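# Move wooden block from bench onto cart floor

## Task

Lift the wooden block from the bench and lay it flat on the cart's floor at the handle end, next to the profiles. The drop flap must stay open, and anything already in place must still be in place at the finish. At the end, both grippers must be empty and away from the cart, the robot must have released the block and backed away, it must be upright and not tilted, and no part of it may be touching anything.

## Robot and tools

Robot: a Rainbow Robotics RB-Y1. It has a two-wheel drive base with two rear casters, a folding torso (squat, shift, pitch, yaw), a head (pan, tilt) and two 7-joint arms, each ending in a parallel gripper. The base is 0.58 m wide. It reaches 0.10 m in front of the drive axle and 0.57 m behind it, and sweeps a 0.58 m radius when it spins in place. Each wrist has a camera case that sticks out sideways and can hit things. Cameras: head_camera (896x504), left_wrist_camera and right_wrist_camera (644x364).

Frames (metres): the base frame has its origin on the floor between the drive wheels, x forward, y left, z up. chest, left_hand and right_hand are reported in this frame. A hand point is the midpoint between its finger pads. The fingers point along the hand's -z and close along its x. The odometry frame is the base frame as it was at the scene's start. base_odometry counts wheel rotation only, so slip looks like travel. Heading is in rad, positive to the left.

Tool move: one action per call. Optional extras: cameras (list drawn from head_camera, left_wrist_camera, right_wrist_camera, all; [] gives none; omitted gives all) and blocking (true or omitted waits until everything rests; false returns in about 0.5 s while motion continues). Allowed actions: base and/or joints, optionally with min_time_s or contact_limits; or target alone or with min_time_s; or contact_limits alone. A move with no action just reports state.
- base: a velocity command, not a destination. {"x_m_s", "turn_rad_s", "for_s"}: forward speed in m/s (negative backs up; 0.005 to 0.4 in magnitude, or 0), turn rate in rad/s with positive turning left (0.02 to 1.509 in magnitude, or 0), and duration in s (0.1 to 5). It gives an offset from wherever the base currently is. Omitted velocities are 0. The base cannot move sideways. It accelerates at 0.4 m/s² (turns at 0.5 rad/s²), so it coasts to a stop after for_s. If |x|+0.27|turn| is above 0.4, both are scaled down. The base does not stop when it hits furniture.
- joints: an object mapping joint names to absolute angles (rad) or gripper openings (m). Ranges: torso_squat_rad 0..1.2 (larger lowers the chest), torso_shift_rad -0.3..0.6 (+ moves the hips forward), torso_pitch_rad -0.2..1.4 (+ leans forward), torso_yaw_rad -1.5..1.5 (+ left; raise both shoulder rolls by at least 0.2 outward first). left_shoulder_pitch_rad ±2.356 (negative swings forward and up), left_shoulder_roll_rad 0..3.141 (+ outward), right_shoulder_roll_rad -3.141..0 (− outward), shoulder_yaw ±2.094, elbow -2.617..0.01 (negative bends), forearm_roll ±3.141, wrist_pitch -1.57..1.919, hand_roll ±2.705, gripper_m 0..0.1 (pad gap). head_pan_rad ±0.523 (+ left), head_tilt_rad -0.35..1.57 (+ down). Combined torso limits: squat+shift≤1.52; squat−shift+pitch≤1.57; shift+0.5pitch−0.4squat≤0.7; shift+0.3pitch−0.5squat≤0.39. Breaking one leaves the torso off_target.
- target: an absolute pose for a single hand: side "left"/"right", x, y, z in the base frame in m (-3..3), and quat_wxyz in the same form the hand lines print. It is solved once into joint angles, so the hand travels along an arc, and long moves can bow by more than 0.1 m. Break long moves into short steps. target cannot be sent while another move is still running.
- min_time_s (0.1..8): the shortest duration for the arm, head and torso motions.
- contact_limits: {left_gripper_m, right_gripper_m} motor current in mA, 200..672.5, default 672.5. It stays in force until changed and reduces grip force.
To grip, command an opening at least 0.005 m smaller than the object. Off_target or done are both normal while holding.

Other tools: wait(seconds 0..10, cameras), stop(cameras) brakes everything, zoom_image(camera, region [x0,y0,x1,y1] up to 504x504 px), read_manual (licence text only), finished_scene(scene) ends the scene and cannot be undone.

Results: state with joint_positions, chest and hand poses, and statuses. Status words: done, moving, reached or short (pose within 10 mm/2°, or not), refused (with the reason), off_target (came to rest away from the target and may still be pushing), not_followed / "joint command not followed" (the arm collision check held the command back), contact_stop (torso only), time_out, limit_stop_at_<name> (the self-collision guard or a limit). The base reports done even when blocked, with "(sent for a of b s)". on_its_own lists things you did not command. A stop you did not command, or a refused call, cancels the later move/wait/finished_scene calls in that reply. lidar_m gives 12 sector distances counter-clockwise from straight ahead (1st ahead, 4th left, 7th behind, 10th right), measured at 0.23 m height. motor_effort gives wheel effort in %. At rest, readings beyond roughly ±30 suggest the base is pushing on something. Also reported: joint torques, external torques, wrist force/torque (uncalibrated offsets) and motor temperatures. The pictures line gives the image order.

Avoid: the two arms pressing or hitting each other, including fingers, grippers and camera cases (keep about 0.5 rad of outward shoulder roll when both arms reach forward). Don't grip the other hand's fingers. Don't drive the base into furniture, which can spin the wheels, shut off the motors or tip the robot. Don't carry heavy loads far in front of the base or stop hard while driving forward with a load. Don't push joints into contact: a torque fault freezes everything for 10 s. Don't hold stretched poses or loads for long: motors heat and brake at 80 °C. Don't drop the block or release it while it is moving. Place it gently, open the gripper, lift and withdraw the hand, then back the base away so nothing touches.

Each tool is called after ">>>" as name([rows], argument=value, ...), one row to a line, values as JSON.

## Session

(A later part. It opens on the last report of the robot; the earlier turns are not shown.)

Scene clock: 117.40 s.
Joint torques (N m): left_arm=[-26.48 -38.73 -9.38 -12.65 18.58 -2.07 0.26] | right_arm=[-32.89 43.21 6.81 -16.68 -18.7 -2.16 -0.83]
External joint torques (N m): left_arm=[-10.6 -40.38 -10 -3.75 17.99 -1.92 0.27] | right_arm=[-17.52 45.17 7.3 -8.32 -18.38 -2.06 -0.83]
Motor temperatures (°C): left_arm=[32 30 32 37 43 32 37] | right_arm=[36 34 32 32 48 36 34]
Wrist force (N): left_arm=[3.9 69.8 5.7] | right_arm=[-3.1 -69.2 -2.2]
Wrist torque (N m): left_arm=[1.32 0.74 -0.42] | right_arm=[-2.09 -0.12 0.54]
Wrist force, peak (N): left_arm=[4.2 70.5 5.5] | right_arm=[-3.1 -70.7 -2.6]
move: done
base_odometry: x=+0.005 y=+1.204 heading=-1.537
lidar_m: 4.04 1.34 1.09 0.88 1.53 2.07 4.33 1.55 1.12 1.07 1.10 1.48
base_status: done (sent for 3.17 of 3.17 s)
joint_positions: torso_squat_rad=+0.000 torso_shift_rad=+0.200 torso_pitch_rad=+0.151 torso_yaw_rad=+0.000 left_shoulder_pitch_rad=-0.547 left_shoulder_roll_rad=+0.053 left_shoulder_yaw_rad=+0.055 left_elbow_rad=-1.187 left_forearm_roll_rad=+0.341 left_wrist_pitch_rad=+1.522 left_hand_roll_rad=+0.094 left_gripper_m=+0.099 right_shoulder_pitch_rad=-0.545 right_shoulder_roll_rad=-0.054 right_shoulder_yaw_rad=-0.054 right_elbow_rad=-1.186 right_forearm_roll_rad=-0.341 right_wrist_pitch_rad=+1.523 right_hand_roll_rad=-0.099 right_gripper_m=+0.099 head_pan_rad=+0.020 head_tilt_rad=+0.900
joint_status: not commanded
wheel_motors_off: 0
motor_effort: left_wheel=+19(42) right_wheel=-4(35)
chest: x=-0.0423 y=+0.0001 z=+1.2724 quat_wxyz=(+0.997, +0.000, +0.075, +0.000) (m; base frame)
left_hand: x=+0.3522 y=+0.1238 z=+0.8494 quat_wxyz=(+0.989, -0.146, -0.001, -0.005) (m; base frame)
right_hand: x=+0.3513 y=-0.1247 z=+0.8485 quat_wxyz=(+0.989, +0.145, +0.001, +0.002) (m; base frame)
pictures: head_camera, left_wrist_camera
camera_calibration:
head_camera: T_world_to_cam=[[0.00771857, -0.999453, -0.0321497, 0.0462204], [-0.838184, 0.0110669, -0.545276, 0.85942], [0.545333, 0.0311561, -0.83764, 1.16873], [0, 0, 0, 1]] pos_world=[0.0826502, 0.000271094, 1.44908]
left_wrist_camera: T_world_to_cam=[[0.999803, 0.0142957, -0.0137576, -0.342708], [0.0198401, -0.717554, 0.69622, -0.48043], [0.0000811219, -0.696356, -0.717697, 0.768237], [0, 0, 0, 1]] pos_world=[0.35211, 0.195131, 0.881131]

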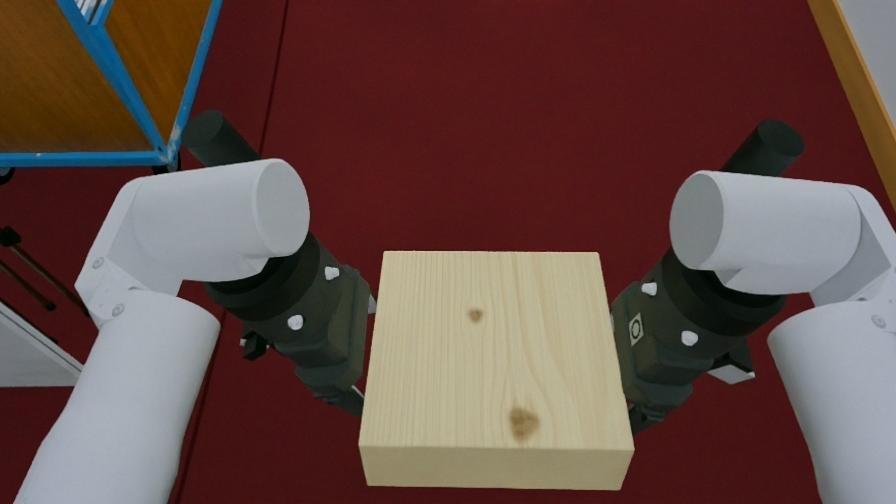

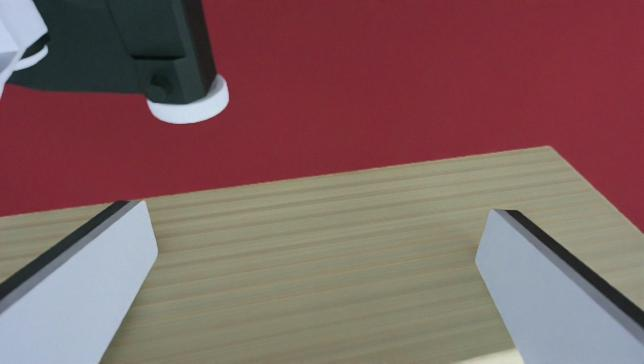

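>>> move(joints={"left_forearm_roll_rad": 0.332, "left_wrist_pitch_rad": 1.361, "left_hand_roll_rad": 0.044, "right_forearm_roll_rad": -0.332, "right_wrist_pitch_rad": 1.361, "right_hand_roll_rad": -0.0495}, min_time_s=2.5)

>>> move(base={"x_m_s": 0.3, "for_s": 4.8}, cameras=["head_camera"])

>>> move(base={"turn_rad_s": 0.5, "for_s": 3.134})

Scene clock: 125.47 s.
Joint torques (N m): left_arm=[-29.85 -36.16 -10.25 -14.17 16.95 -3.3 0.36] | right_arm=[-31.79 43.17 11.4 -16.26 -16.43 -0.35 2.4]
External joint torques (N m): left_arm=[-13.68 -37.86 -10.86 -4.95 16.4 -2.84 0.37] | right_arm=[-16.12 45.19 11.9 -7.59 -16.15 0.05 2.39]
Motor temperatures (°C): left_arm=[32 30 32 37 44 33 37] | right_arm=[36 35 32 32 49 36 34]
Wrist force (N): left_arm=[-9.5 65.3 4.6] | right_arm=[3.5 -64.8 -3.1]
Wrist torque (N m): left_arm=[1.16 -0.56 -0.31] | right_arm=[-1.88 0.28 -2.67]
Wrist force, peak (N): left_arm=[-6.9 71.6 5.9] | right_arm=[3.3 -71.9 -1.8]
move: done
base_odometry: x=+0.005 y=+1.204 heading=-1.537
lidar_m: 4.01 1.33 1.10 0.89 1.54 2.06 4.32 1.53 1.10 1.07 1.09 1.49
base_status: not commanded
joint_positions: torso_squat_rad=+0.000 torso_shift_rad=+0.200 torso_pitch_rad=+0.151 torso_yaw_rad=+0.000 left_shoulder_pitch_rad=-0.546 left_shoulder_roll_rad=+0.052 left_shoulder_yaw_rad=+0.055 left_elbow_rad=-1.187 left_forearm_roll_rad=+0.328 left_wrist_pitch_rad=+1.362 left_hand_roll_rad=+0.044 left_gripper_m=+0.099 right_shoulder_pitch_rad=-0.546 right_shoulder_roll_rad=-0.054 right_shoulder_yaw_rad=-0.056 right_elbow_rad=-1.186 right_forearm_roll_rad=-0.328 right_wrist_pitch_rad=+1.361 right_hand_roll_rad=-0.050 right_gripper_m=+0.099 head_pan_rad=+0.020 head_tilt_rad=+0.900
joint_status: all done
wheel_motors_off: 0
motor_effort: left_wheel=+19(20) right_wheel=-5(7)
chest: x=-0.0423 y=+0.0001 z=+1.2724 quat_wxyz=(+0.997, +0.000, +0.075, +0.000) (m; base frame)
left_hand: x=+0.3887 y=+0.1237 z=+0.8521 quat_wxyz=(+0.986, -0.145, -0.083, -0.018) (m; base frame)
right_hand: x=+0.3888 y=-0.1248 z=+0.8518 quat_wxyz=(+0.986, +0.145, -0.083, +0.014) (m; base frame)
pictures: head_camera, left_wrist_camera, right_wrist_camera
camera_calibration:
head_camera: T_world_to_cam=[[0.00771857, -0.999453, -0.0321497, 0.0462204], [-0.838184, 0.0110669, -0.545276, 0.85942], [0.545333, 0.0311561, -0.83764, 1.16873], [0, 0, 0, 1]] pos_world=[0.0826502, 0.000271094, 1.44908]
left_wrist_camera: T_world_to_cam=[[0.988035, 0.0118246, 0.153774, -0.517123], [-0.0987588, -0.71732, 0.68971, -0.431499], [0.11846, -0.696644, -0.707569, 0.715488], [0, 0, 0, 1]] pos_world=[0.383564, 0.195033, 0.883386]
right_wrist_camera: T_world_to_cam=[[-0.979291, -0.0247023, -0.200944, 0.547571], [-0.163951, 0.679071, 0.715529, -0.433882], [0.11878, 0.733656, -0.669059, 0.687442], [0, 0, 0, 1]] pos_world=[0.383441, -0.196183, 0.880425]

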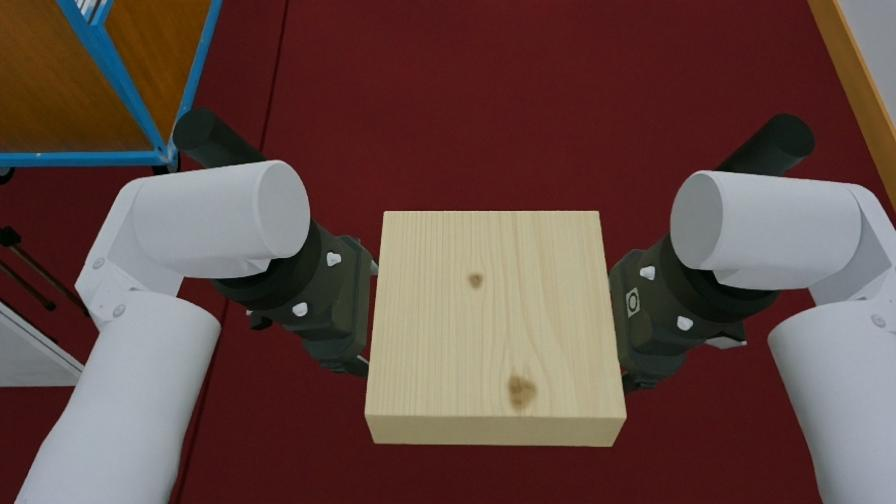

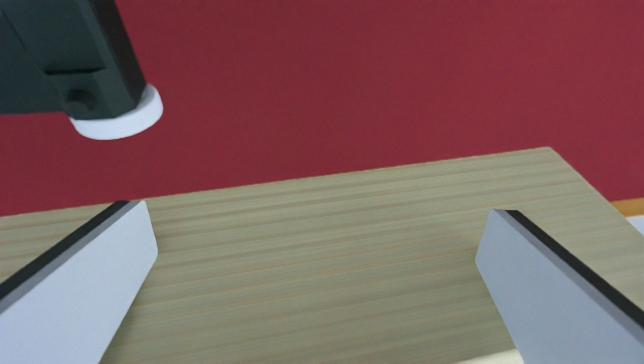

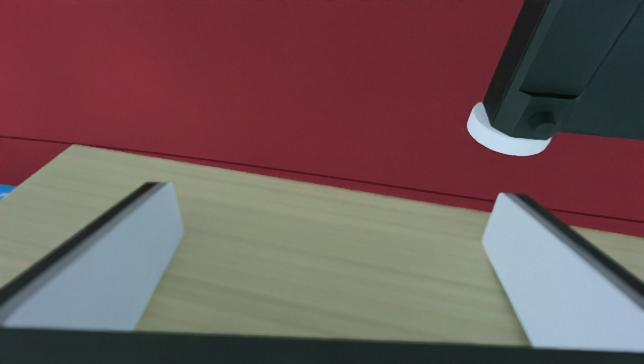

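Scene clock: 131.33 s.
Joint torques (N m): left_arm=[-30.11 -35.84 -10.59 -14.42 17.08 -2.59 0.5] | right_arm=[-30.68 43.09 11.09 -15.93 -16.56 -0.35 2.44]
External joint torques (N m): left_arm=[-13.94 -37.54 -11.2 -5.21 16.53 -2.12 0.51] | right_arm=[-15.01 45.1 11.58 -7.25 -16.28 0.05 2.43]
Motor temperatures (°C): left_arm=[32 30 32 37 45 33 37] | right_arm=[36 35 32 33 50 36 34]
Wrist force (N): left_arm=[-8.8 65.8 3.9] | right_arm=[2.8 -65.5 -2.6]
Wrist torque (N m): left_arm=[1.22 -0.61 -0.25] | right_arm=[-1.89 0.33 -2.57]
Wrist force, peak (N): left_arm=[-8.8 66.1 4.0] | right_arm=[3.6 -66.1 -3.2]
move: done
base_odometry: x=+0.053 y=-0.235 heading=-1.537
lidar_m: 3.90 1.04 0.76 0.72 0.77 1.75 4.26 1.51 1.09 1.05 1.07 1.46
base_status: done (sent for 4.8 of 4.8 s)
joint_positions: torso_squat_rad=+0.000 torso_shift_rad=+0.200 torso_pitch_rad=+0.151 torso_yaw_rad=+0.000 left_shoulder_pitch_rad=-0.546 left_shoulder_roll_rad=+0.052 left_shoulder_yaw_rad=+0.056 left_elbow_rad=-1.187 left_forearm_roll_rad=+0.328 left_wrist_pitch_rad=+1.361 left_hand_roll_rad=+0.044 left_gripper_m=+0.099 right_shoulder_pitch_rad=-0.546 right_shoulder_roll_rad=-0.054 right_shoulder_yaw_rad=-0.056 right_elbow_rad=-1.186 right_forearm_roll_rad=-0.328 right_wrist_pitch_rad=+1.361 right_hand_roll_rad=-0.050 right_gripper_m=+0.099 head_pan_rad=+0.020 head_tilt_rad=+0.900
joint_status: not commanded
wheel_motors_off: 0
motor_effort: left_wheel=+1(45) right_wheel=-2(33)
chest: x=-0.0422 y=+0.0001 z=+1.2724 quat_wxyz=(+0.997, +0.000, +0.075, +0.000) (m; base frame)
left_hand: x=+0.3887 y=+0.1237 z=+0.8519 quat_wxyz=(+0.986, -0.145, -0.083, -0.018) (m; base frame)
right_hand: x=+0.3889 y=-0.1247 z=+0.8518 quat_wxyz=(+0.986, +0.145, -0.083, +0.015) (m; base frame)
pictures: head_camera
camera_calibration:
head_camera: T_world_to_cam=[[0.00771185, -0.999453, -0.0321523, 0.0462233], [-0.838305, 0.011067, -0.545089, 0.859327], [0.545147, 0.0311571, -0.837762, 1.16881], [0, 0, 0, 1]] pos_world=[0.0828504, 0.000271092, 1.44908]

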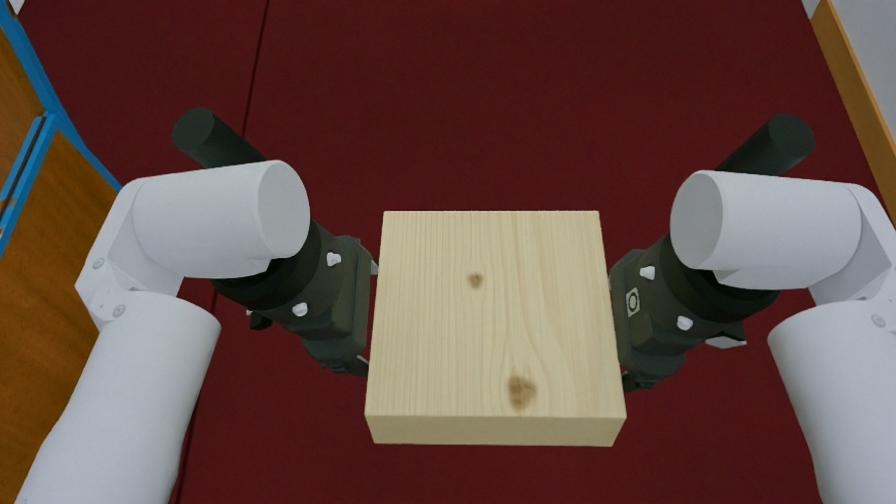

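Scene clock: 135.80 s.
Joint torques (N m): left_arm=[-30.26 -36.04 -11.07 -14.57 17.17 -2.66 0.44] | right_arm=[-30.9 42.7 11.6 -15.98 -16.72 -0.42 2.6]
External joint torques (N m): left_arm=[-14.09 -37.74 -11.68 -5.35 16.62 -2.19 0.46] | right_arm=[-15.22 44.71 12.1 -7.3 -16.44 -0.02 2.59]
Motor temperatures (°C): left_arm=[32 30 32 37 45 33 37] | right_arm=[36 36 32 33 50 36 34]
Wrist force (N): left_arm=[-8.4 65.5 3.9] | right_arm=[2.6 -65.1 -2.8]
Wrist torque (N m): left_arm=[1.20 -0.58 -0.28] | right_arm=[-1.94 0.35 -2.53]
Wrist force, peak (N): left_arm=[-8.6 66.4 4.0] | right_arm=[2.9 -66.4 -3.0]
move: done
base_odometry: x=+0.052 y=-0.235 heading=+0.029
lidar_m: 0.73 0.76 1.74 4.14 1.49 1.09 1.04 1.09 1.50 4.05 1.06 0.76
base_status: done (sent for 3.13 of 3.13 s)
joint_positions: torso_squat_rad=+0.000 torso_shift_rad=+0.200 torso_pitch_rad=+0.151 torso_yaw_rad=+0.000 left_shoulder_pitch_rad=-0.546 left_shoulder_roll_rad=+0.052 left_shoulder_yaw_rad=+0.056 left_elbow_rad=-1.187 left_forearm_roll_rad=+0.328 left_wrist_pitch_rad=+1.361 left_hand_roll_rad=+0.044 left_gripper_m=+0.099 right_shoulder_pitch_rad=-0.546 right_shoulder_roll_rad=-0.054 right_shoulder_yaw_rad=-0.056 right_elbow_rad=-1.186 right_forearm_roll_rad=-0.328 right_wrist_pitch_rad=+1.361 right_hand_roll_rad=-0.050 right_gripper_m=+0.099 head_pan_rad=+0.020 head_tilt_rad=+0.900
joint_status: not commanded
wheel_motors_off: 0
motor_effort: left_wheel=-1(38) right_wheel=+17(31)
chest: x=-0.0422 y=+0.0001 z=+1.2724 quat_wxyz=(+0.997, +0.000, +0.075, +0.000) (m; base frame)
left_hand: x=+0.3887 y=+0.1237 z=+0.8519 quat_wxyz=(+0.986, -0.145, -0.083, -0.018) (m; base frame)
right_hand: x=+0.3889 y=-0.1247 z=+0.8518 quat_wxyz=(+0.986, +0.145, -0.083, +0.014) (m; base frame)
pictures: head_camera, left_wrist_camera, right_wrist_camera
camera_calibration:
head_camera: T_world_to_cam=[[0.00771557, -0.999453, -0.03215, 0.0462196], [-0.838305, 0.0110627, -0.545089, 0.859328], [0.545147, 0.0311572, -0.837762, 1.16881], [0, 0, 0, 1]] pos_world=[0.0828504, 0.000271079, 1.44908]
left_wrist_camera: T_world_to_cam=[[0.988067, 0.0120468, 0.153555, -0.51697], [-0.0984496, -0.717316, 0.689758, -0.431592], [0.118457, -0.696644, -0.70757, 0.715419], [0, 0, 0, 1]] pos_world=[0.383564, 0.195033, 0.883286]
right_wrist_camera: T_world_to_cam=[[-0.979272, -0.0247559, -0.201029, 0.547826], [-0.164058, 0.679017, 0.715556, -0.433911], [0.118788, 0.733705, -0.669004, 0.687303], [0, 0, 0, 1]] pos_world=[0.383642, -0.196083, 0.880425]

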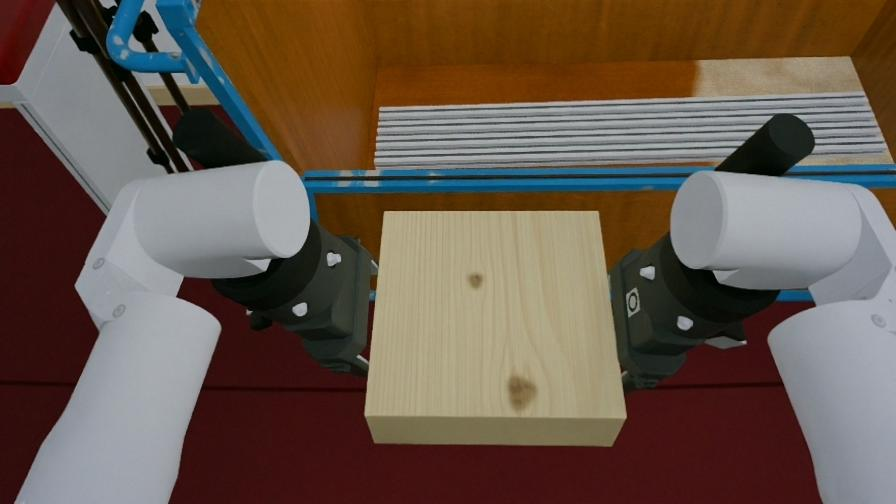

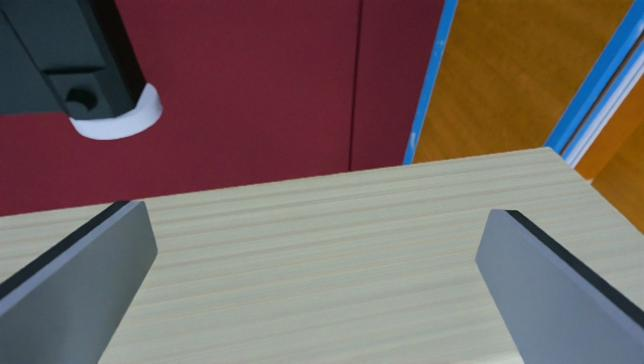

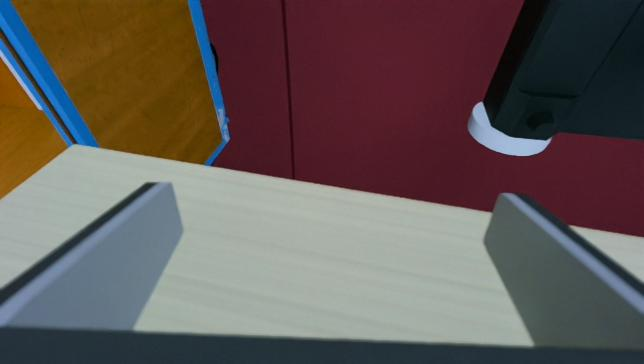

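>>> move(base={"turn_rad_s": -0.25, "for_s": 0.8}, cameras=[])

>>> move(base={"x_m_s": 0.2, "for_s": 2.0}, cameras=[])

>>> move(base={"turn_rad_s": 0.25, "for_s": 0.8}, joints={"head_tilt_rad": 1.1})

Scene clock: 145.67 s.
Joint torques (N m): left_arm=[-30.17 -35.77 -10.79 -14.36 17.39 -2.68 0.4] | right_arm=[-30.82 42.63 11.56 -15.95 -16.61 -0.32 2.55]
External joint torques (N m): left_arm=[-14.01 -37.47 -11.4 -5.14 16.84 -2.21 0.41] | right_arm=[-15.15 44.65 12.05 -7.28 -16.34 0.08 2.54]
Motor temperatures (°C): left_arm=[33 31 32 37 45 33 37] | right_arm=[36 36 32 33 50 36 34]
Wrist force (N): left_arm=[-8.1 65.2 3.6] | right_arm=[2.1 -65.5 -2.9]
Wrist torque (N m): left_arm=[1.28 -0.56 -0.25] | right_arm=[-1.83 0.32 -2.53]
Wrist force, peak (N): left_arm=[-8.7 66.1 5.1] | right_arm=[2.3 -66.1 -2.5]
move: done
base_odometry: x=+0.053 y=-0.235 heading=-0.171
lidar_m: 0.73 0.73 1.17 3.36 1.91 1.17 1.05 1.05 1.27 2.36 2.77 0.83
base_status: done (sent for 0.8 of 0.8 s)
joint_positions: torso_squat_rad=+0.000 torso_shift_rad=+0.200 torso_pitch_rad=+0.151 torso_yaw_rad=+0.000 left_shoulder_pitch_rad=-0.546 left_shoulder_roll_rad=+0.052 left_shoulder_yaw_rad=+0.056 left_elbow_rad=-1.187 left_forearm_roll_rad=+0.328 left_wrist_pitch_rad=+1.361 left_hand_roll_rad=+0.044 left_gripper_m=+0.099 right_shoulder_pitch_rad=-0.546 right_shoulder_roll_rad=-0.054 right_shoulder_yaw_rad=-0.056 right_elbow_rad=-1.186 right_forearm_roll_rad=-0.328 right_wrist_pitch_rad=+1.361 right_hand_roll_rad=-0.050 right_gripper_m=+0.099 head_pan_rad=+0.020 head_tilt_rad=+0.900
joint_status: not commanded
wheel_motors_off: 0
motor_effort: left_wheel=+1(15) right_wheel=-15(28)
chest: x=-0.0422 y=+0.0001 z=+1.2724 quat_wxyz=(+0.997, +0.000, +0.075, +0.000) (m; base frame)
left_hand: x=+0.3887 y=+0.1237 z=+0.8519 quat_wxyz=(+0.986, -0.145, -0.083, -0.018) (m; base frame)
right_hand: x=+0.3889 y=-0.1247 z=+0.8518 quat_wxyz=(+0.986, +0.145, -0.083, +0.014) (m; base frame)
pictures: none
No camera images: "cameras" was empty.

Scene clock: 148.53 s.
Joint torques (N m): left_arm=[-30.18 -35.87 -10.75 -14.48 17.26 -2.59 0.46] | right_arm=[-31.01 42.86 11.4 -15.91 -16.75 -0.36 2.56]
External joint torques (N m): left_arm=[-14.01 -37.57 -11.36 -5.27 16.71 -2.12 0.47] | right_arm=[-15.34 44.88 11.89 -7.24 -16.47 0.04 2.55]
Motor temperatures (°C): left_arm=[33 31 32 37 45 33 37] | right_arm=[36 36 32 33 50 36 34]
Wrist force (N): left_arm=[-8.9 64.4 4.1] | right_arm=[2.5 -64.8 -2.7]
Wrist torque (N m): left_arm=[1.35 -0.63 -0.25] | right_arm=[-1.95 0.32 -2.55]
Wrist force, peak (N): left_arm=[-7.8 66.2 3.4] | right_arm=[3.1 -65.9 -2.7]
move: done
base_odometry: x=+0.447 y=-0.303 heading=-0.169
lidar_m: 0.34 0.33 0.42 1.66 2.62 1.62 1.44 1.45 1.74 3.24 0.64 0.38
base_status: done (sent for 2 of 2 s)
joint_positions: torso_squat_rad=+0.000 torso_shift_rad=+0.200 torso_pitch_rad=+0.151 torso_yaw_rad=+0.000 left_shoulder_pitch_rad=-0.546 left_shoulder_roll_rad=+0.052 left_shoulder_yaw_rad=+0.056 left_elbow_rad=-1.187 left_forearm_roll_rad=+0.328 left_wrist_pitch_rad=+1.361 left_hand_roll_rad=+0.044 left_gripper_m=+0.099 right_shoulder_pitch_rad=-0.546 right_shoulder_roll_rad=-0.054 right_shoulder_yaw_rad=-0.056 right_elbow_rad=-1.186 right_forearm_roll_rad=-0.328 right_wrist_pitch_rad=+1.361 right_hand_roll_rad=-0.050 right_gripper_m=+0.099 head_pan_rad=+0.020 head_tilt_rad=+0.900
joint_status: not commanded
wheel_motors_off: 0
motor_effort: left_wheel=+16(50) right_wheel=-17(32)
chest: x=-0.0422 y=+0.0001 z=+1.2724 quat_wxyz=(+0.997, +0.000, +0.075, +0.000) (m; base frame)
left_hand: x=+0.3887 y=+0.1237 z=+0.8519 quat_wxyz=(+0.986, -0.145, -0.083, -0.018) (m; base frame)
right_hand: x=+0.3889 y=-0.1247 z=+0.8518 quat_wxyz=(+0.986, +0.145, -0.083, +0.014) (m; base frame)
pictures: none
No camera images: "cameras" was empty.

Scene clock: 150.17 s.
Joint torques (N m): left_arm=[-30.16 -35.87 -11 -14.51 17.19 -2.56 0.5] | right_arm=[-30.97 42.71 11.54 -15.88 -16.59 -0.28 2.41]
External joint torques (N m): left_arm=[-13.99 -37.57 -11.62 -5.3 16.64 -2.09 0.51] | right_arm=[-15.29 44.72 12.04 -7.21 -16.31 0.12 2.4]
Motor temperatures (°C): left_arm=[33 31 32 37 45 33 37] | right_arm=[36 36 32 33 50 36 34]
Wrist force (N): left_arm=[-8.4 64.8 4.2] | right_arm=[2.9 -65.3 -2.5]
Wrist torque (N m): left_arm=[1.32 -0.57 -0.30] | right_arm=[-1.90 0.38 -2.48]
Wrist force, peak (N): left_arm=[-8.4 66.4 4.3] | right_arm=[3.0 -66.2 -2.2]
move: done
base_odometry: x=+0.447 y=-0.303 heading=+0.030
lidar_m: 0.33 0.35 0.49 4.38 2.05 1.48 1.43 1.50 2.04 4.47 0.47 0.36
base_status: done (sent for 0.8 of 0.8 s)
joint_positions: torso_squat_rad=+0.000 torso_shift_rad=+0.200 torso_pitch_rad=+0.151 torso_yaw_rad=+0.000 left_shoulder_pitch_rad=-0.546 left_shoulder_roll_rad=+0.052 left_shoulder_yaw_rad=+0.056 left_elbow_rad=-1.187 left_forearm_roll_rad=+0.328 left_wrist_pitch_rad=+1.361 left_hand_roll_rad=+0.044 left_gripper_m=+0.099 right_shoulder_pitch_rad=-0.546 right_shoulder_roll_rad=-0.054 right_shoulder_yaw_rad=-0.056 right_elbow_rad=-1.186 right_forearm_roll_rad=-0.328 right_wrist_pitch_rad=+1.361 right_hand_roll_rad=-0.050 right_gripper_m=+0.099 head_pan_rad=+0.020 head_tilt_rad=+1.100
joint_status: all done
wheel_motors_off: 0
motor_effort: left_wheel=-13(37) right_wheel=-1(28)
chest: x=-0.0422 y=+0.0001 z=+1.2724 quat_wxyz=(+0.997, +0.000, +0.075, +0.000) (m; base frame)
left_hand: x=+0.3887 y=+0.1237 z=+0.8519 quat_wxyz=(+0.986, -0.145, -0.083, -0.018) (m; base frame)
right_hand: x=+0.3889 y=-0.1247 z=+0.8518 quat_wxyz=(+0.986, +0.145, -0.083, +0.014) (m; base frame)
pictures: head_camera, left_wrist_camera, right_wrist_camera
camera_calibration:
head_camera: T_world_to_cam=[[0.00206211, -0.999572, -0.0291744, 0.0418726], [-0.929859, 0.00881694, -0.36781, 0.600111], [0.36791, 0.0278866, -0.929443, 1.30496], [0, 0, 0, 1]] pos_world=[0.0778232, 0.000172607, 1.43484]
left_wrist_camera: T_world_to_cam=[[0.988067, 0.0120468, 0.153555, -0.51697], [-0.0984496, -0.717316, 0.689758, -0.431592], [0.118457, -0.696644, -0.70757, 0.715419], [0, 0, 0, 1]] pos_world=[0.383564, 0.195033, 0.883286]
right_wrist_camera: T_world_to_cam=[[-0.979272, -0.0247559, -0.201029, 0.547728], [-0.164058, 0.679017, 0.715556, -0.433927], [0.118788, 0.733705, -0.669004, 0.687315], [0, 0, 0, 1]] pos_world=[0.383542, -0.196083, 0.880425]

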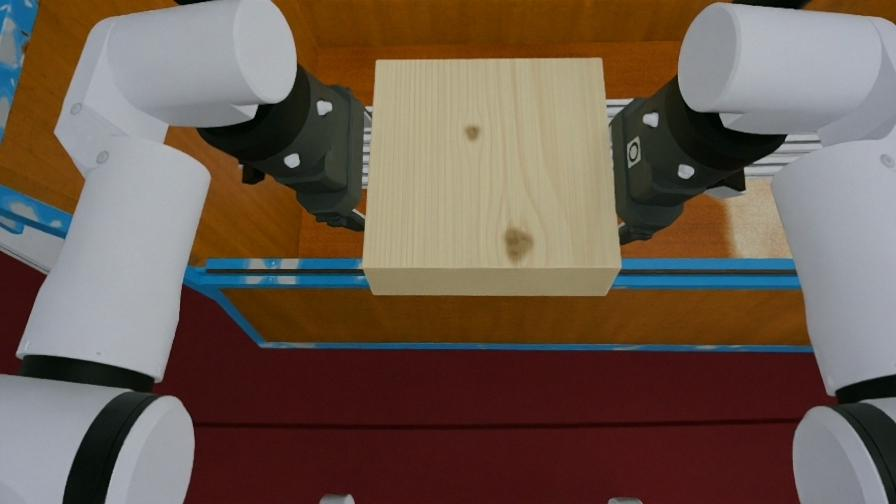

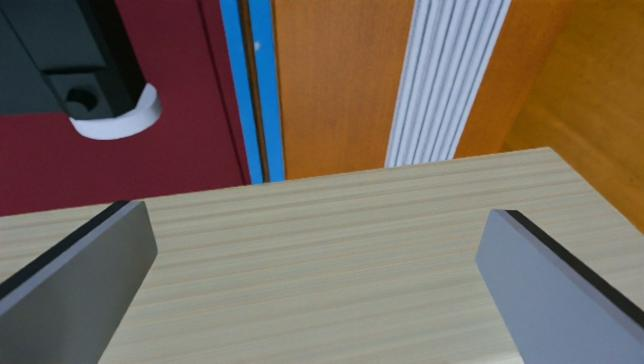

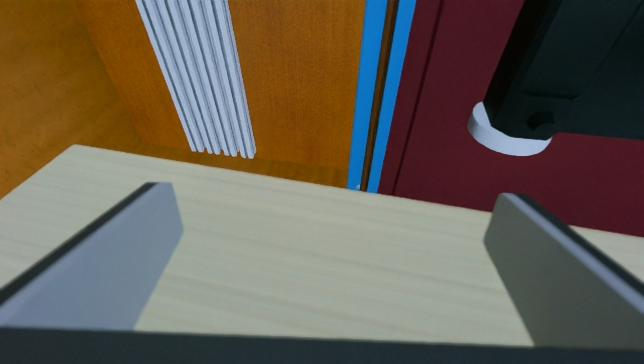

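>>> move(base={"x_m_s": 0.15, "for_s": 0.68}, joints={"right_hand_roll_rad": -0.0535, "head_tilt_rad": 1.15}, min_time_s=1, cameras=[])

>>> move(joints={"torso_pitch_rad": 0.45, "torso_squat_rad": 0.2, "torso_shift_rad": 0.219, "left_forearm_roll_rad": 0.3257, "left_wrist_pitch_rad": 1.076, "left_hand_roll_rad": -0.0427, "right_forearm_roll_rad": -0.3257, "right_wrist_pitch_rad": 1.076, "right_hand_roll_rad": 0.0332}, min_time_s=4)

Scene clock: 173.27 s.
Joint torques (N m): left_arm=[-29.29 -35.75 -10.65 -14.72 17.29 -2.79 0.63] | right_arm=[-31.02 42.58 11.33 -15.89 -16.94 -0.62 0.65]
External joint torques (N m): left_arm=[-13.12 -37.45 -11.26 -5.5 16.74 -2.33 0.65] | right_arm=[-15.35 44.6 11.82 -7.22 -16.66 -0.22 0.64]
Motor temperatures (°C): left_arm=[33 31 32 37 46 33 37] | right_arm=[37 37 32 33 50 36 34]
Wrist force (N): left_arm=[-6.4 66.1 4.1] | right_arm=[0.2 -65.3 -2.6]
Wrist torque (N m): left_arm=[1.21 0.18 -0.80] | right_arm=[-1.91 0.10 -1.05]
Wrist force, peak (N): left_arm=[-8.3 66.1 3.9] | right_arm=[1.0 -66.1 -3.3]
move: done
base_odometry: x=+0.547 y=-0.300 heading=+0.030
lidar_m: 0.23 0.25 0.35 1.63 2.19 1.59 1.52 1.61 2.18 4.10 0.35 0.24
base_status: done (sent for 0.67 of 0.67 s)
joint_positions: torso_squat_rad=+0.000 torso_shift_rad=+0.200 torso_pitch_rad=+0.151 torso_yaw_rad=+0.000 left_shoulder_pitch_rad=-0.546 left_shoulder_roll_rad=+0.052 left_shoulder_yaw_rad=+0.056 left_elbow_rad=-1.187 left_forearm_roll_rad=+0.328 left_wrist_pitch_rad=+1.362 left_hand_roll_rad=+0.044 left_gripper_m=+0.099 right_shoulder_pitch_rad=-0.546 right_shoulder_roll_rad=-0.054 right_shoulder_yaw_rad=-0.056 right_elbow_rad=-1.186 right_forearm_roll_rad=-0.328 right_wrist_pitch_rad=+1.361 right_hand_roll_rad=-0.054 right_gripper_m=+0.099 head_pan_rad=+0.020 head_tilt_rad=+1.150
joint_status: all done
wheel_motors_off: 0
motor_effort: left_wheel=+3(31) right_wheel=-3(42)
chest: x=-0.0422 y=+0.0001 z=+1.2724 quat_wxyz=(+0.997, +0.000, +0.075, +0.000) (m; base frame)
left_hand: x=+0.3888 y=+0.1236 z=+0.8520 quat_wxyz=(+0.986, -0.145, -0.083, -0.018) (m; base frame)
right_hand: x=+0.3889 y=-0.1247 z=+0.8518 quat_wxyz=(+0.986, +0.145, -0.083, +0.013) (m; base frame)
pictures: none
No camera images: "cameras" was empty.

Scene clock: 177.57 s.
Joint torques (N m): left_arm=[-28.39 -33.96 -13.52 -16.17 14.36 -3.51 0.25] | right_arm=[-20.94 41.14 16.08 -11.66 -12.25 2.85 3.32]
External joint torques (N m): left_arm=[-17.77 -34.5 -13.67 -7.76 13.85 -3.1 0.26] | right_arm=[-10.82 42.03 16.22 -3.77 -11.99 3.21 3.31]
Motor temperatures (°C): left_arm=[33 31 32 37 46 33 37] | right_arm=[36 37 32 33 50 36 34]
Wrist force (N): left_arm=[-12.8 59.3 0.7] | right_arm=[7.7 -58.9 -3.0]
Wrist torque (N m): left_arm=[1.26 0.13 -0.35] | right_arm=[-1.75 -0.45 -3.38]
Wrist force, peak (N): left_arm=[-7.4 67.0 4.5] | right_arm=[2.7 -66.6 -2.4]
move: done
base_odometry: x=+0.547 y=-0.300 heading=+0.030
lidar_m: 0.23 0.24 0.34 1.64 2.18 1.59 1.52 1.61 2.20 4.10 0.35 0.25
base_status: not commanded
joint_positions: torso_squat_rad=+0.200 torso_shift_rad=+0.219 torso_pitch_rad=+0.451 torso_yaw_rad=+0.000 left_shoulder_pitch_rad=-0.545 left_shoulder_roll_rad=+0.052 left_shoulder_yaw_rad=+0.056 left_elbow_rad=-1.186 left_forearm_roll_rad=+0.322 left_wrist_pitch_rad=+1.077 left_hand_roll_rad=-0.043 left_gripper_m=+0.099 right_shoulder_pitch_rad=-0.547 right_shoulder_roll_rad=-0.053 right_shoulder_yaw_rad=-0.057 right_elbow_rad=-1.187 right_forearm_roll_rad=-0.323 right_wrist_pitch_rad=+1.075 right_hand_roll_rad=+0.032 right_gripper_m=+0.099 head_pan_rad=+0.020 head_tilt_rad=+1.150
joint_status: all done
wheel_motors_off: 0
motor_effort: left_wheel=+3(4) right_wheel=-1(4)
chest: x=+0.0560 y=+0.0001 z=+1.2287 quat_wxyz=(+0.975, +0.000, +0.223, +0.000) (m; base frame)
left_hand: x=+0.4083 y=+0.1239 z=+0.7002 quat_wxyz=(+0.986, -0.145, -0.082, -0.018) (m; base frame)
right_hand: x=+0.4102 y=-0.1247 z=+0.7011 quat_wxyz=(+0.986, +0.145, -0.083, +0.013) (m; base frame)
pictures: head_camera, left_wrist_camera, right_wrist_camera
camera_calibration:
head_camera: T_world_to_cam=[[-0.00757255, -0.999601, -0.0272092, 0.0384255], [-0.999605, 0.00830347, -0.0268513, 0.252119], [0.0270665, 0.0269951, -0.999269, 1.33889], [0, 0, 0, 1]] pos_world=[0.216071, 0.00017332, 1.34572]
left_wrist_camera: T_world_to_cam=[[0.988569, 0.0108091, 0.150382, -0.510795], [-0.0969793, -0.718118, 0.689131, -0.324919], [0.115441, -0.695837, -0.708861, 0.607963], [0, 0, 0, 1]] pos_world=[0.403262, 0.195234, 0.731687]
right_wrist_camera: T_world_to_cam=[[-0.97937, -0.022044, -0.200871, 0.538552], [-0.162068, 0.679431, 0.715617, -0.323405], [0.120703, 0.733408, -0.668986, 0.583138], [0, 0, 0, 1]] pos_world=[0.404642, -0.196075, 0.729726]

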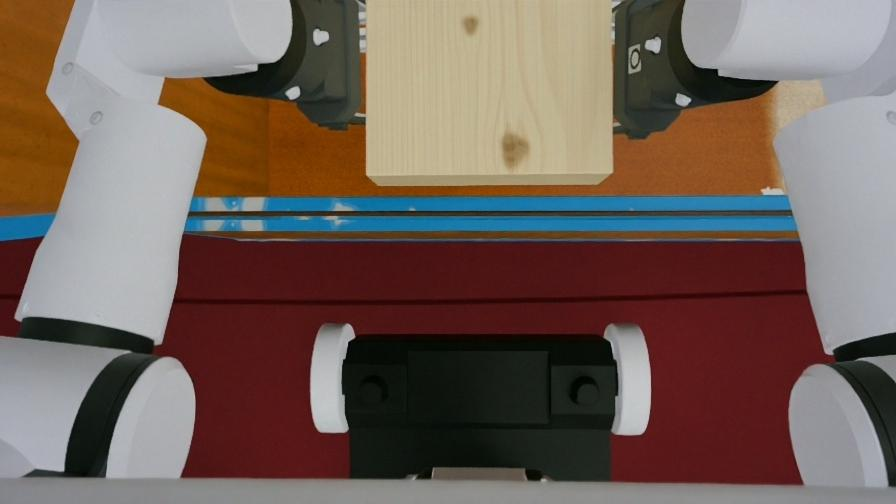

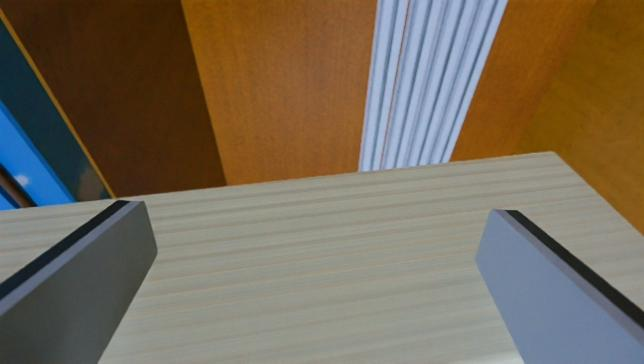

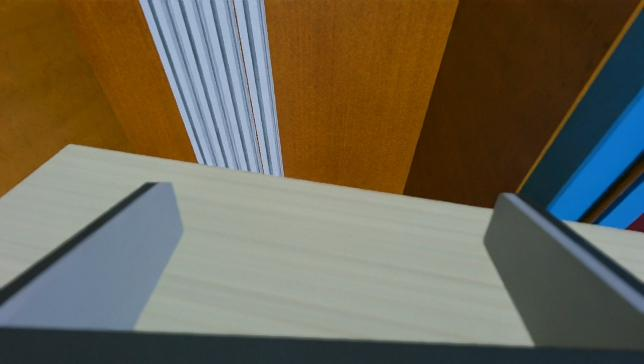

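>>> move(base={"x_m_s": 0.05, "for_s": 0.367}, cameras=[])

>>> move(joints={"torso_pitch_rad": 0.7, "torso_squat_rad": 0.4, "torso_shift_rad": 0.268, "left_forearm_roll_rad": 0.345, "left_wrist_pitch_rad": 0.8394, "left_hand_roll_rad": -0.127, "right_forearm_roll_rad": -0.345, "right_wrist_pitch_rad": 0.8394, "right_hand_roll_rad": 0.1195, "head_tilt_rad": 0.75}, min_time_s=4)

Scene clock: 185.23 s.
Joint torques (N m): left_arm=[-28.64 -33.87 -13.94 -16.59 14.47 -3.1 0.3] | right_arm=[-20.18 40.68 15.91 -11.18 -12.34 2.84 3.33]
External joint torques (N m): left_arm=[-18.03 -34.4 -14.08 -8.18 13.95 -2.69 0.31] | right_arm=[-10.05 41.56 16.04 -3.28 -12.08 3.2 3.32]
Motor temperatures (°C): left_arm=[33 31 32 37 45 33 37] | right_arm=[36 37 32 33 48 36 34]
Wrist force (N): left_arm=[-13.1 60.0 1.9] | right_arm=[6.9 -59.4 -2.6]
Wrist torque (N m): left_arm=[1.13 -0.04 -0.22] | right_arm=[-1.75 -0.52 -3.36]
Wrist force, peak (N): left_arm=[-13.3 60.6 1.3] | right_arm=[7.7 -59.8 -2.8]
move: done
base_odometry: x=+0.565 y=-0.299 heading=+0.030
lidar_m: 0.22 0.23 0.32 1.62 2.23 1.60 1.54 1.63 2.21 0.90 0.32 0.23
base_status: done (sent for 0.37 of 0.37 s)
joint_positions: torso_squat_rad=+0.200 torso_shift_rad=+0.219 torso_pitch_rad=+0.451 torso_yaw_rad=+0.000 left_shoulder_pitch_rad=-0.545 left_shoulder_roll_rad=+0.051 left_shoulder_yaw_rad=+0.056 left_elbow_rad=-1.186 left_forearm_roll_rad=+0.322 left_wrist_pitch_rad=+1.077 left_hand_roll_rad=-0.043 left_gripper_m=+0.099 right_shoulder_pitch_rad=-0.547 right_shoulder_roll_rad=-0.053 right_shoulder_yaw_rad=-0.057 right_elbow_rad=-1.187 right_forearm_roll_rad=-0.323 right_wrist_pitch_rad=+1.075 right_hand_roll_rad=+0.032 right_gripper_m=+0.099 head_pan_rad=+0.020 head_tilt_rad=+1.150
joint_status: not commanded
wheel_motors_off: 0
motor_effort: left_wheel=+0(27) right_wheel=+0(19)
chest: x=+0.0561 y=+0.0001 z=+1.2286 quat_wxyz=(+0.975, +0.000, +0.223, +0.000) (m; base frame)
left_hand: x=+0.4083 y=+0.1239 z=+0.7001 quat_wxyz=(+0.986, -0.145, -0.082, -0.018) (m; base frame)
right_hand: x=+0.4103 y=-0.1246 z=+0.7011 quat_wxyz=(+0.986, +0.145, -0.083, +0.013) (m; base frame)
pictures: none
No camera images: "cameras" was empty.

Scene clock: 189.53 s.
Joint torques (N m): left_arm=[-25.65 -33.11 -17.16 -16.76 13.27 -2.64 0.66] | right_arm=[-11.7 39.21 19.43 -7.07 -9.63 4.41 3.56]
External joint torques (N m): left_arm=[-20.38 -32.64 -16.91 -9.58 12.83 -2.27 0.67] | right_arm=[-6.88 39.07 19.26 -0.34 -9.4 4.73 3.55]
Motor temperatures (°C): left_arm=[33 31 32 38 45 33 37] | right_arm=[36 37 32 33 47 36 34]
Wrist force (N): left_arm=[-14.5 59.8 1.0] | right_arm=[8.3 -59.0 -2.0]
Wrist torque (N m): left_arm=[1.13 0.24 -0.70] | right_arm=[-1.73 -0.58 -3.35]
Wrist force, peak (N): left_arm=[-13.1 66.1 3.5] | right_arm=[5.2 -65.5 -1.4]
move: done
base_odometry: x=+0.565 y=-0.299 heading=+0.030
lidar_m: 0.22 0.23 0.33 1.64 2.23 1.61 1.53 1.63 2.22 0.87 0.32 0.22
base_status: not commanded
joint_positions: torso_squat_rad=+0.400 torso_shift_rad=+0.268 torso_pitch_rad=+0.701 torso_yaw_rad=+0.000 left_shoulder_pitch_rad=-0.545 left_shoulder_roll_rad=+0.051 left_shoulder_yaw_rad=+0.057 left_elbow_rad=-1.186 left_forearm_roll_rad=+0.342 left_wrist_pitch_rad=+0.840 left_hand_roll_rad=-0.127 left_gripper_m=+0.099 right_shoulder_pitch_rad=-0.548 right_shoulder_roll_rad=-0.053 right_shoulder_yaw_rad=-0.058 right_elbow_rad=-1.188 right_forearm_roll_rad=-0.343 right_wrist_pitch_rad=+0.838 right_hand_roll_rad=+0.119 right_gripper_m=+0.099 head_pan_rad=+0.020 head_tilt_rad=+0.750
joint_status: all done
wheel_motors_off: 0
motor_effort: left_wheel=+0(1) right_wheel=+2(3)
chest: x=+0.1424 y=+0.0001 z=+1.1387 quat_wxyz=(+0.939, +0.000, +0.343, +0.000) (m; base frame)
left_hand: x=+0.4070 y=+0.1242 z=+0.5413 quat_wxyz=(+0.986, -0.144, -0.080, -0.018) (m; base frame)
right_hand: x=+0.4106 y=-0.1244 z=+0.5427 quat_wxyz=(+0.986, +0.144, -0.083, +0.014) (m; base frame)
pictures: head_camera, left_wrist_camera, right_wrist_camera
camera_calibration:
head_camera: T_world_to_cam=[[-0.0072441, -0.999359, -0.0350468, 0.0459943], [-0.984332, 0.0133011, -0.175821, 0.559877], [0.176174, 0.033224, -0.983798, 1.15114], [0, 0, 0, 1]] pos_world=[0.348638, 0.000272555, 1.23254]
left_wrist_camera: T_world_to_cam=[[0.988984, 0.0106175, 0.147642, -0.484388], [-0.0951115, -0.718695, 0.68879, -0.215892], [0.113423, -0.695245, -0.709768, 0.496878], [0, 0, 0, 1]] pos_world=[0.40216, 0.195434, 0.572888]
right_wrist_camera: T_world_to_cam=[[-0.979206, -0.0242473, -0.201414, 0.507045], [-0.163945, 0.679357, 0.715259, -0.209217], [0.119489, 0.733407, -0.669206, 0.477512], [0, 0, 0, 1]] pos_world=[0.405144, -0.195783, 0.571324]

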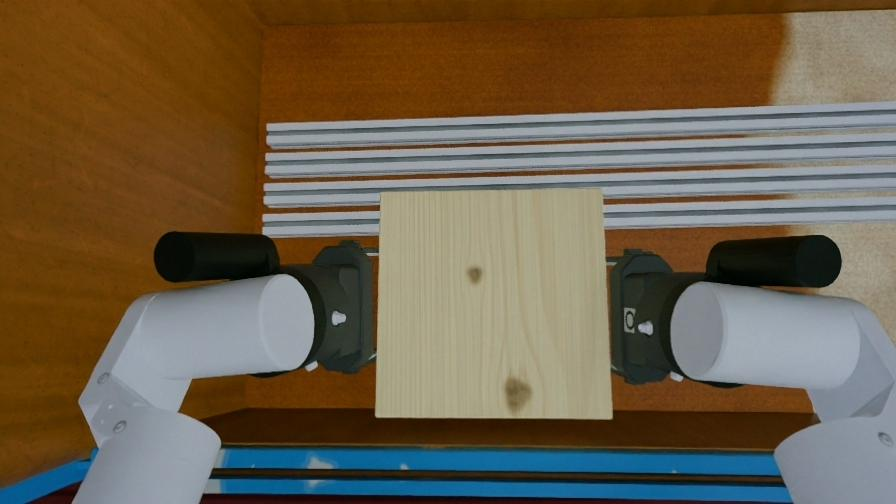

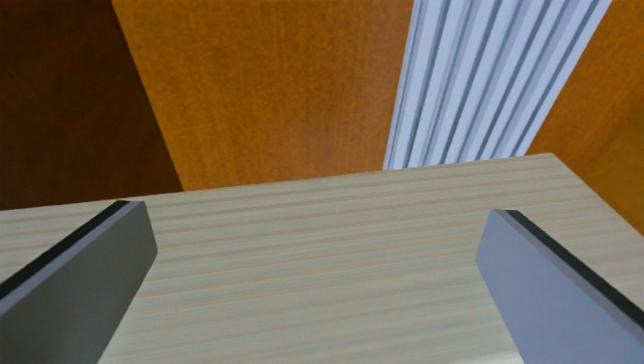

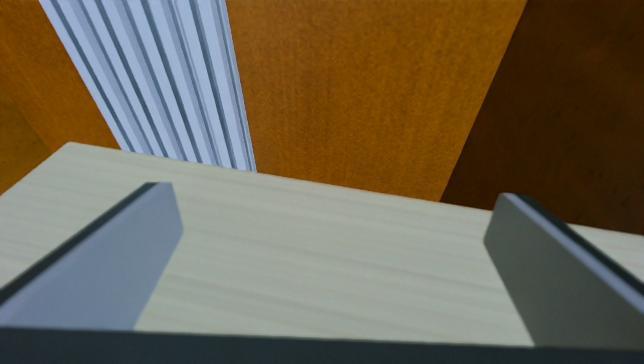

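>>> move(joints={"torso_pitch_rad": 0.85, "torso_squat_rad": 0.55, "torso_shift_rad": 0.3356, "left_forearm_roll_rad": 0.3725, "left_wrist_pitch_rad": 0.6982, "left_hand_roll_rad": -0.191, "right_forearm_roll_rad": -0.3725, "right_wrist_pitch_rad": 0.6982, "right_hand_roll_rad": 0.1835, "head_tilt_rad": 0.6}, min_time_s=3.5)

Scene clock: 196.17 s.
Joint torques (N m): left_arm=[-22.89 -32.54 -19.19 -16.19 11.79 -2 0.77] | right_arm=[-7.04 37.41 21.5 -4.89 -7.28 5.78 3.38]
External joint torques (N m): left_arm=[-21 -31.49 -18.72 -9.95 11.41 -1.67 0.78] | right_arm=[-5.58 36.66 21.15 0.94 -7.09 6.06 3.37]
Motor temperatures (°C): left_arm=[33 31 32 38 44 33 37] | right_arm=[36 36 32 32 46 37 34]
Wrist force (N): left_arm=[-16.5 59.2 -1.4] | right_arm=[9.2 -57.2 -2.2]
Wrist torque (N m): left_arm=[1.07 0.20 -0.99] | right_arm=[-1.75 -0.59 -3.32]
Wrist force, peak (N): left_arm=[-13.9 64.4 1.8] | right_arm=[8.1 -62.8 -1.0]
move: done
base_odometry: x=+0.565 y=-0.299 heading=+0.030
lidar_m: 0.22 0.23 0.32 1.63 2.22 1.61 1.55 1.62 2.21 0.87 0.32 0.23
base_status: not commanded
joint_positions: torso_squat_rad=+0.550 torso_shift_rad=+0.336 torso_pitch_rad=+0.851 torso_yaw_rad=+0.000 left_shoulder_pitch_rad=-0.544 left_shoulder_roll_rad=+0.051 left_shoulder_yaw_rad=+0.057 left_elbow_rad=-1.186 left_forearm_roll_rad=+0.370 left_wrist_pitch_rad=+0.699 left_hand_roll_rad=-0.191 left_gripper_m=+0.099 right_shoulder_pitch_rad=-0.548 right_shoulder_roll_rad=-0.052 right_shoulder_yaw_rad=-0.058 right_elbow_rad=-1.188 right_forearm_roll_rad=-0.371 right_wrist_pitch_rad=+0.697 right_hand_roll_rad=+0.183 right_gripper_m=+0.099 head_pan_rad=+0.020 head_tilt_rad=+0.600
joint_status: all done
wheel_motors_off: 0
motor_effort: left_wheel=+0(1) right_wheel=+1(3)
chest: x=+0.2013 y=+0.0001 z=+1.0480 quat_wxyz=(+0.911, +0.000, +0.413, +0.000) (m; base frame)
left_hand: x=+0.4064 y=+0.1245 z=+0.4205 quat_wxyz=(+0.986, -0.144, -0.080, -0.018) (m; base frame)
right_hand: x=+0.4105 y=-0.1244 z=+0.4217 quat_wxyz=(+0.986, +0.144, -0.083, +0.014) (m; base frame)
pictures: head_camera, left_wrist_camera, right_wrist_camera
camera_calibration:
head_camera: T_world_to_cam=[[-0.00933677, -0.999268, -0.0371118, 0.0456696], [-0.984303, 0.0157254, -0.175784, 0.616556], [0.176239, 0.034888, -0.983729, 1.02514], [0, 0, 0, 1]] pos_world=[0.426635, 0.000175601, 1.11853]
left_wrist_camera: T_world_to_cam=[[0.989126, 0.00992617, 0.146733, -0.465472], [-0.094815, -0.719653, 0.68783, -0.132024], [0.112424, -0.694263, -0.710886, 0.412129], [0, 0, 0, 1]] pos_world=[0.401559, 0.195735, 0.452087]
right_wrist_camera: T_world_to_cam=[[-0.979244, -0.0244924, -0.201197, 0.482465], [-0.163862, 0.679897, 0.714766, -0.122462], [0.119287, 0.732899, -0.669798, 0.396869], [0, 0, 0, 1]] pos_world=[0.405043, -0.195787, 0.450424]

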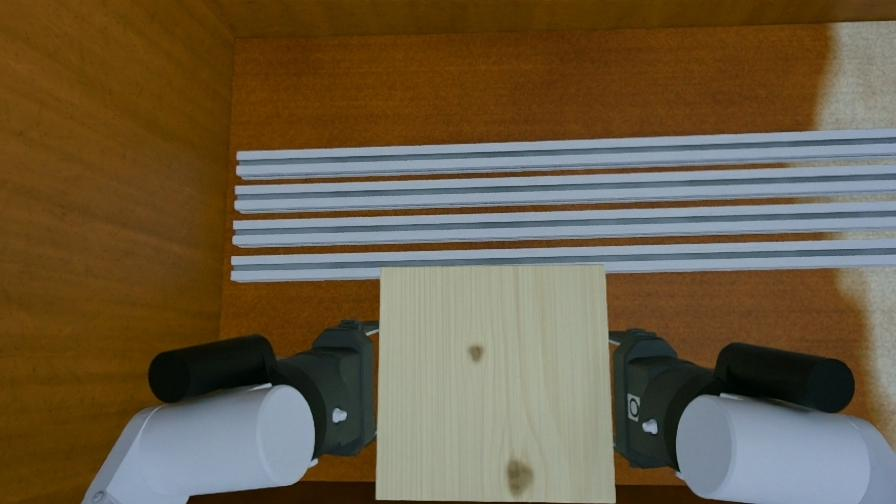

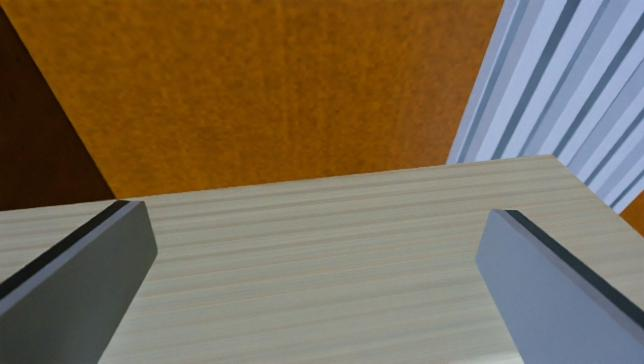

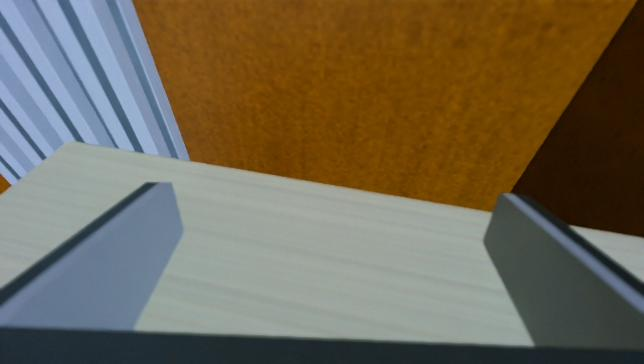

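>>> move(joints={"torso_pitch_rad": 0.8825, "torso_squat_rad": 0.615, "torso_shift_rad": 0.365, "left_forearm_roll_rad": 0.382, "left_wrist_pitch_rad": 0.668, "left_hand_roll_rad": -0.208, "right_forearm_roll_rad": -0.382, "right_wrist_pitch_rad": 0.668, "right_hand_roll_rad": 0.2004}, min_time_s=2)

Scene clock: 201.07 s.
Joint torques (N m): left_arm=[-22.57 -32.84 -19.55 -15.89 11.65 -1.89 0.93] | right_arm=[-6.11 37.34 21.48 -4.65 -6.93 6 3.36]
External joint torques (N m): left_arm=[-21.42 -31.67 -19.03 -9.87 11.28 -1.57 0.94] | right_arm=[-5.38 36.46 21.09 0.97 -6.73 6.27 3.35]
Motor temperatures (°C): left_arm=[33 31 32 38 44 33 37] | right_arm=[35 36 32 32 44 37 34]
Wrist force (N): left_arm=[-16.6 58.7 0.0] | right_arm=[9.8 -58.2 -1.6]
Wrist torque (N m): left_arm=[1.17 0.28 -1.08] | right_arm=[-1.69 -0.55 -3.36]
Wrist force, peak (N): left_arm=[-15.8 61.2 -0.6] | right_arm=[9.6 -59.0 -2.1]
move: done
base_odometry: x=+0.565 y=-0.299 heading=+0.030
lidar_m: 0.21 0.23 0.31 1.64 2.22 1.62 1.55 1.64 2.22 0.87 0.31 0.22
base_status: not commanded
joint_positions: torso_squat_rad=+0.615 torso_shift_rad=+0.365 torso_pitch_rad=+0.883 torso_yaw_rad=+0.000 left_shoulder_pitch_rad=-0.544 left_shoulder_roll_rad=+0.051 left_shoulder_yaw_rad=+0.057 left_elbow_rad=-1.186 left_forearm_roll_rad=+0.379 left_wrist_pitch_rad=+0.668 left_hand_roll_rad=-0.208 left_gripper_m=+0.099 right_shoulder_pitch_rad=-0.548 right_shoulder_roll_rad=-0.052 right_shoulder_yaw_rad=-0.058 right_elbow_rad=-1.188 right_forearm_roll_rad=-0.380 right_wrist_pitch_rad=+0.666 right_hand_roll_rad=+0.200 right_gripper_m=+0.099 head_pan_rad=+0.020 head_tilt_rad=+0.600
joint_status: all done
wheel_motors_off: 0
motor_effort: left_wheel=+0(2) right_wheel=+3(4)
chest: x=+0.2153 y=+0.0001 z=+1.0110 quat_wxyz=(+0.904, +0.000, +0.427, +0.000) (m; base frame)
left_hand: x=+0.4070 y=+0.1246 z=+0.3781 quat_wxyz=(+0.986, -0.144, -0.080, -0.019) (m; base frame)
right_hand: x=+0.4111 y=-0.1244 z=+0.3793 quat_wxyz=(+0.986, +0.144, -0.083, +0.014) (m; base frame)
pictures: head_camera, left_wrist_camera, right_wrist_camera
camera_calibration:
head_camera: T_world_to_cam=[[-0.0105354, -0.999268, -0.0367892, 0.0443583], [-0.989494, 0.0157235, -0.14372, 0.592619], [0.144193, 0.0348885, -0.988934, 0.998386], [0, 0, 0, 1]] pos_world=[0.442899, 0.000175594, 1.07414]
left_wrist_camera: T_world_to_cam=[[0.989151, 0.00965792, 0.146581, -0.45974], [-0.0949116, -0.719584, 0.687888, -0.10273], [0.112121, -0.694338, -0.710861, 0.382116], [0, 0, 0, 1]] pos_world=[0.402159, 0.195836, 0.409688]
right_wrist_camera: T_world_to_cam=[[-0.979283, -0.0246635, -0.20099, 0.474516], [-0.163856, 0.679709, 0.714945, -0.0921548], [0.118982, 0.733067, -0.669668, 0.36849], [0, 0, 0, 1]] pos_world=[0.405742, -0.195786, 0.408025]

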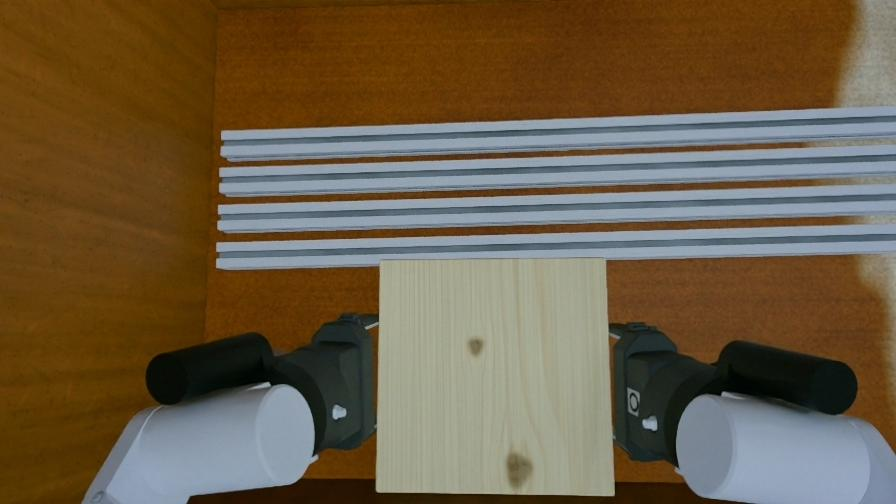

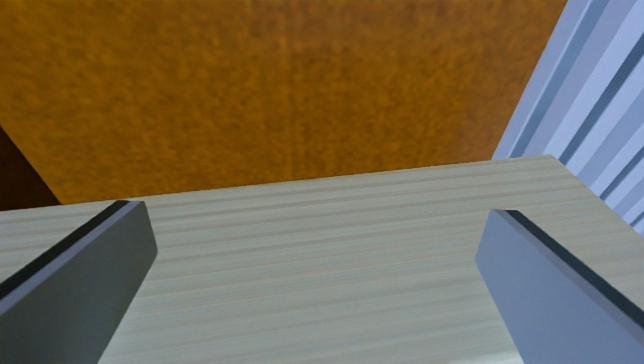

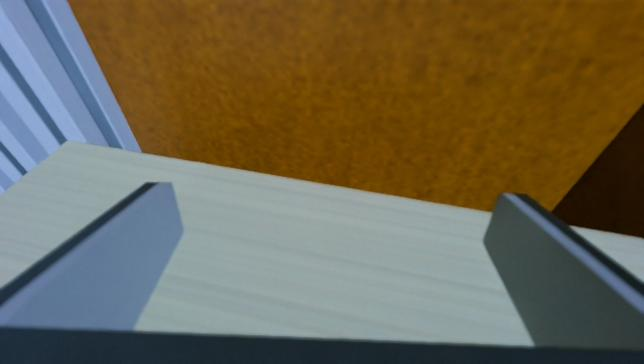

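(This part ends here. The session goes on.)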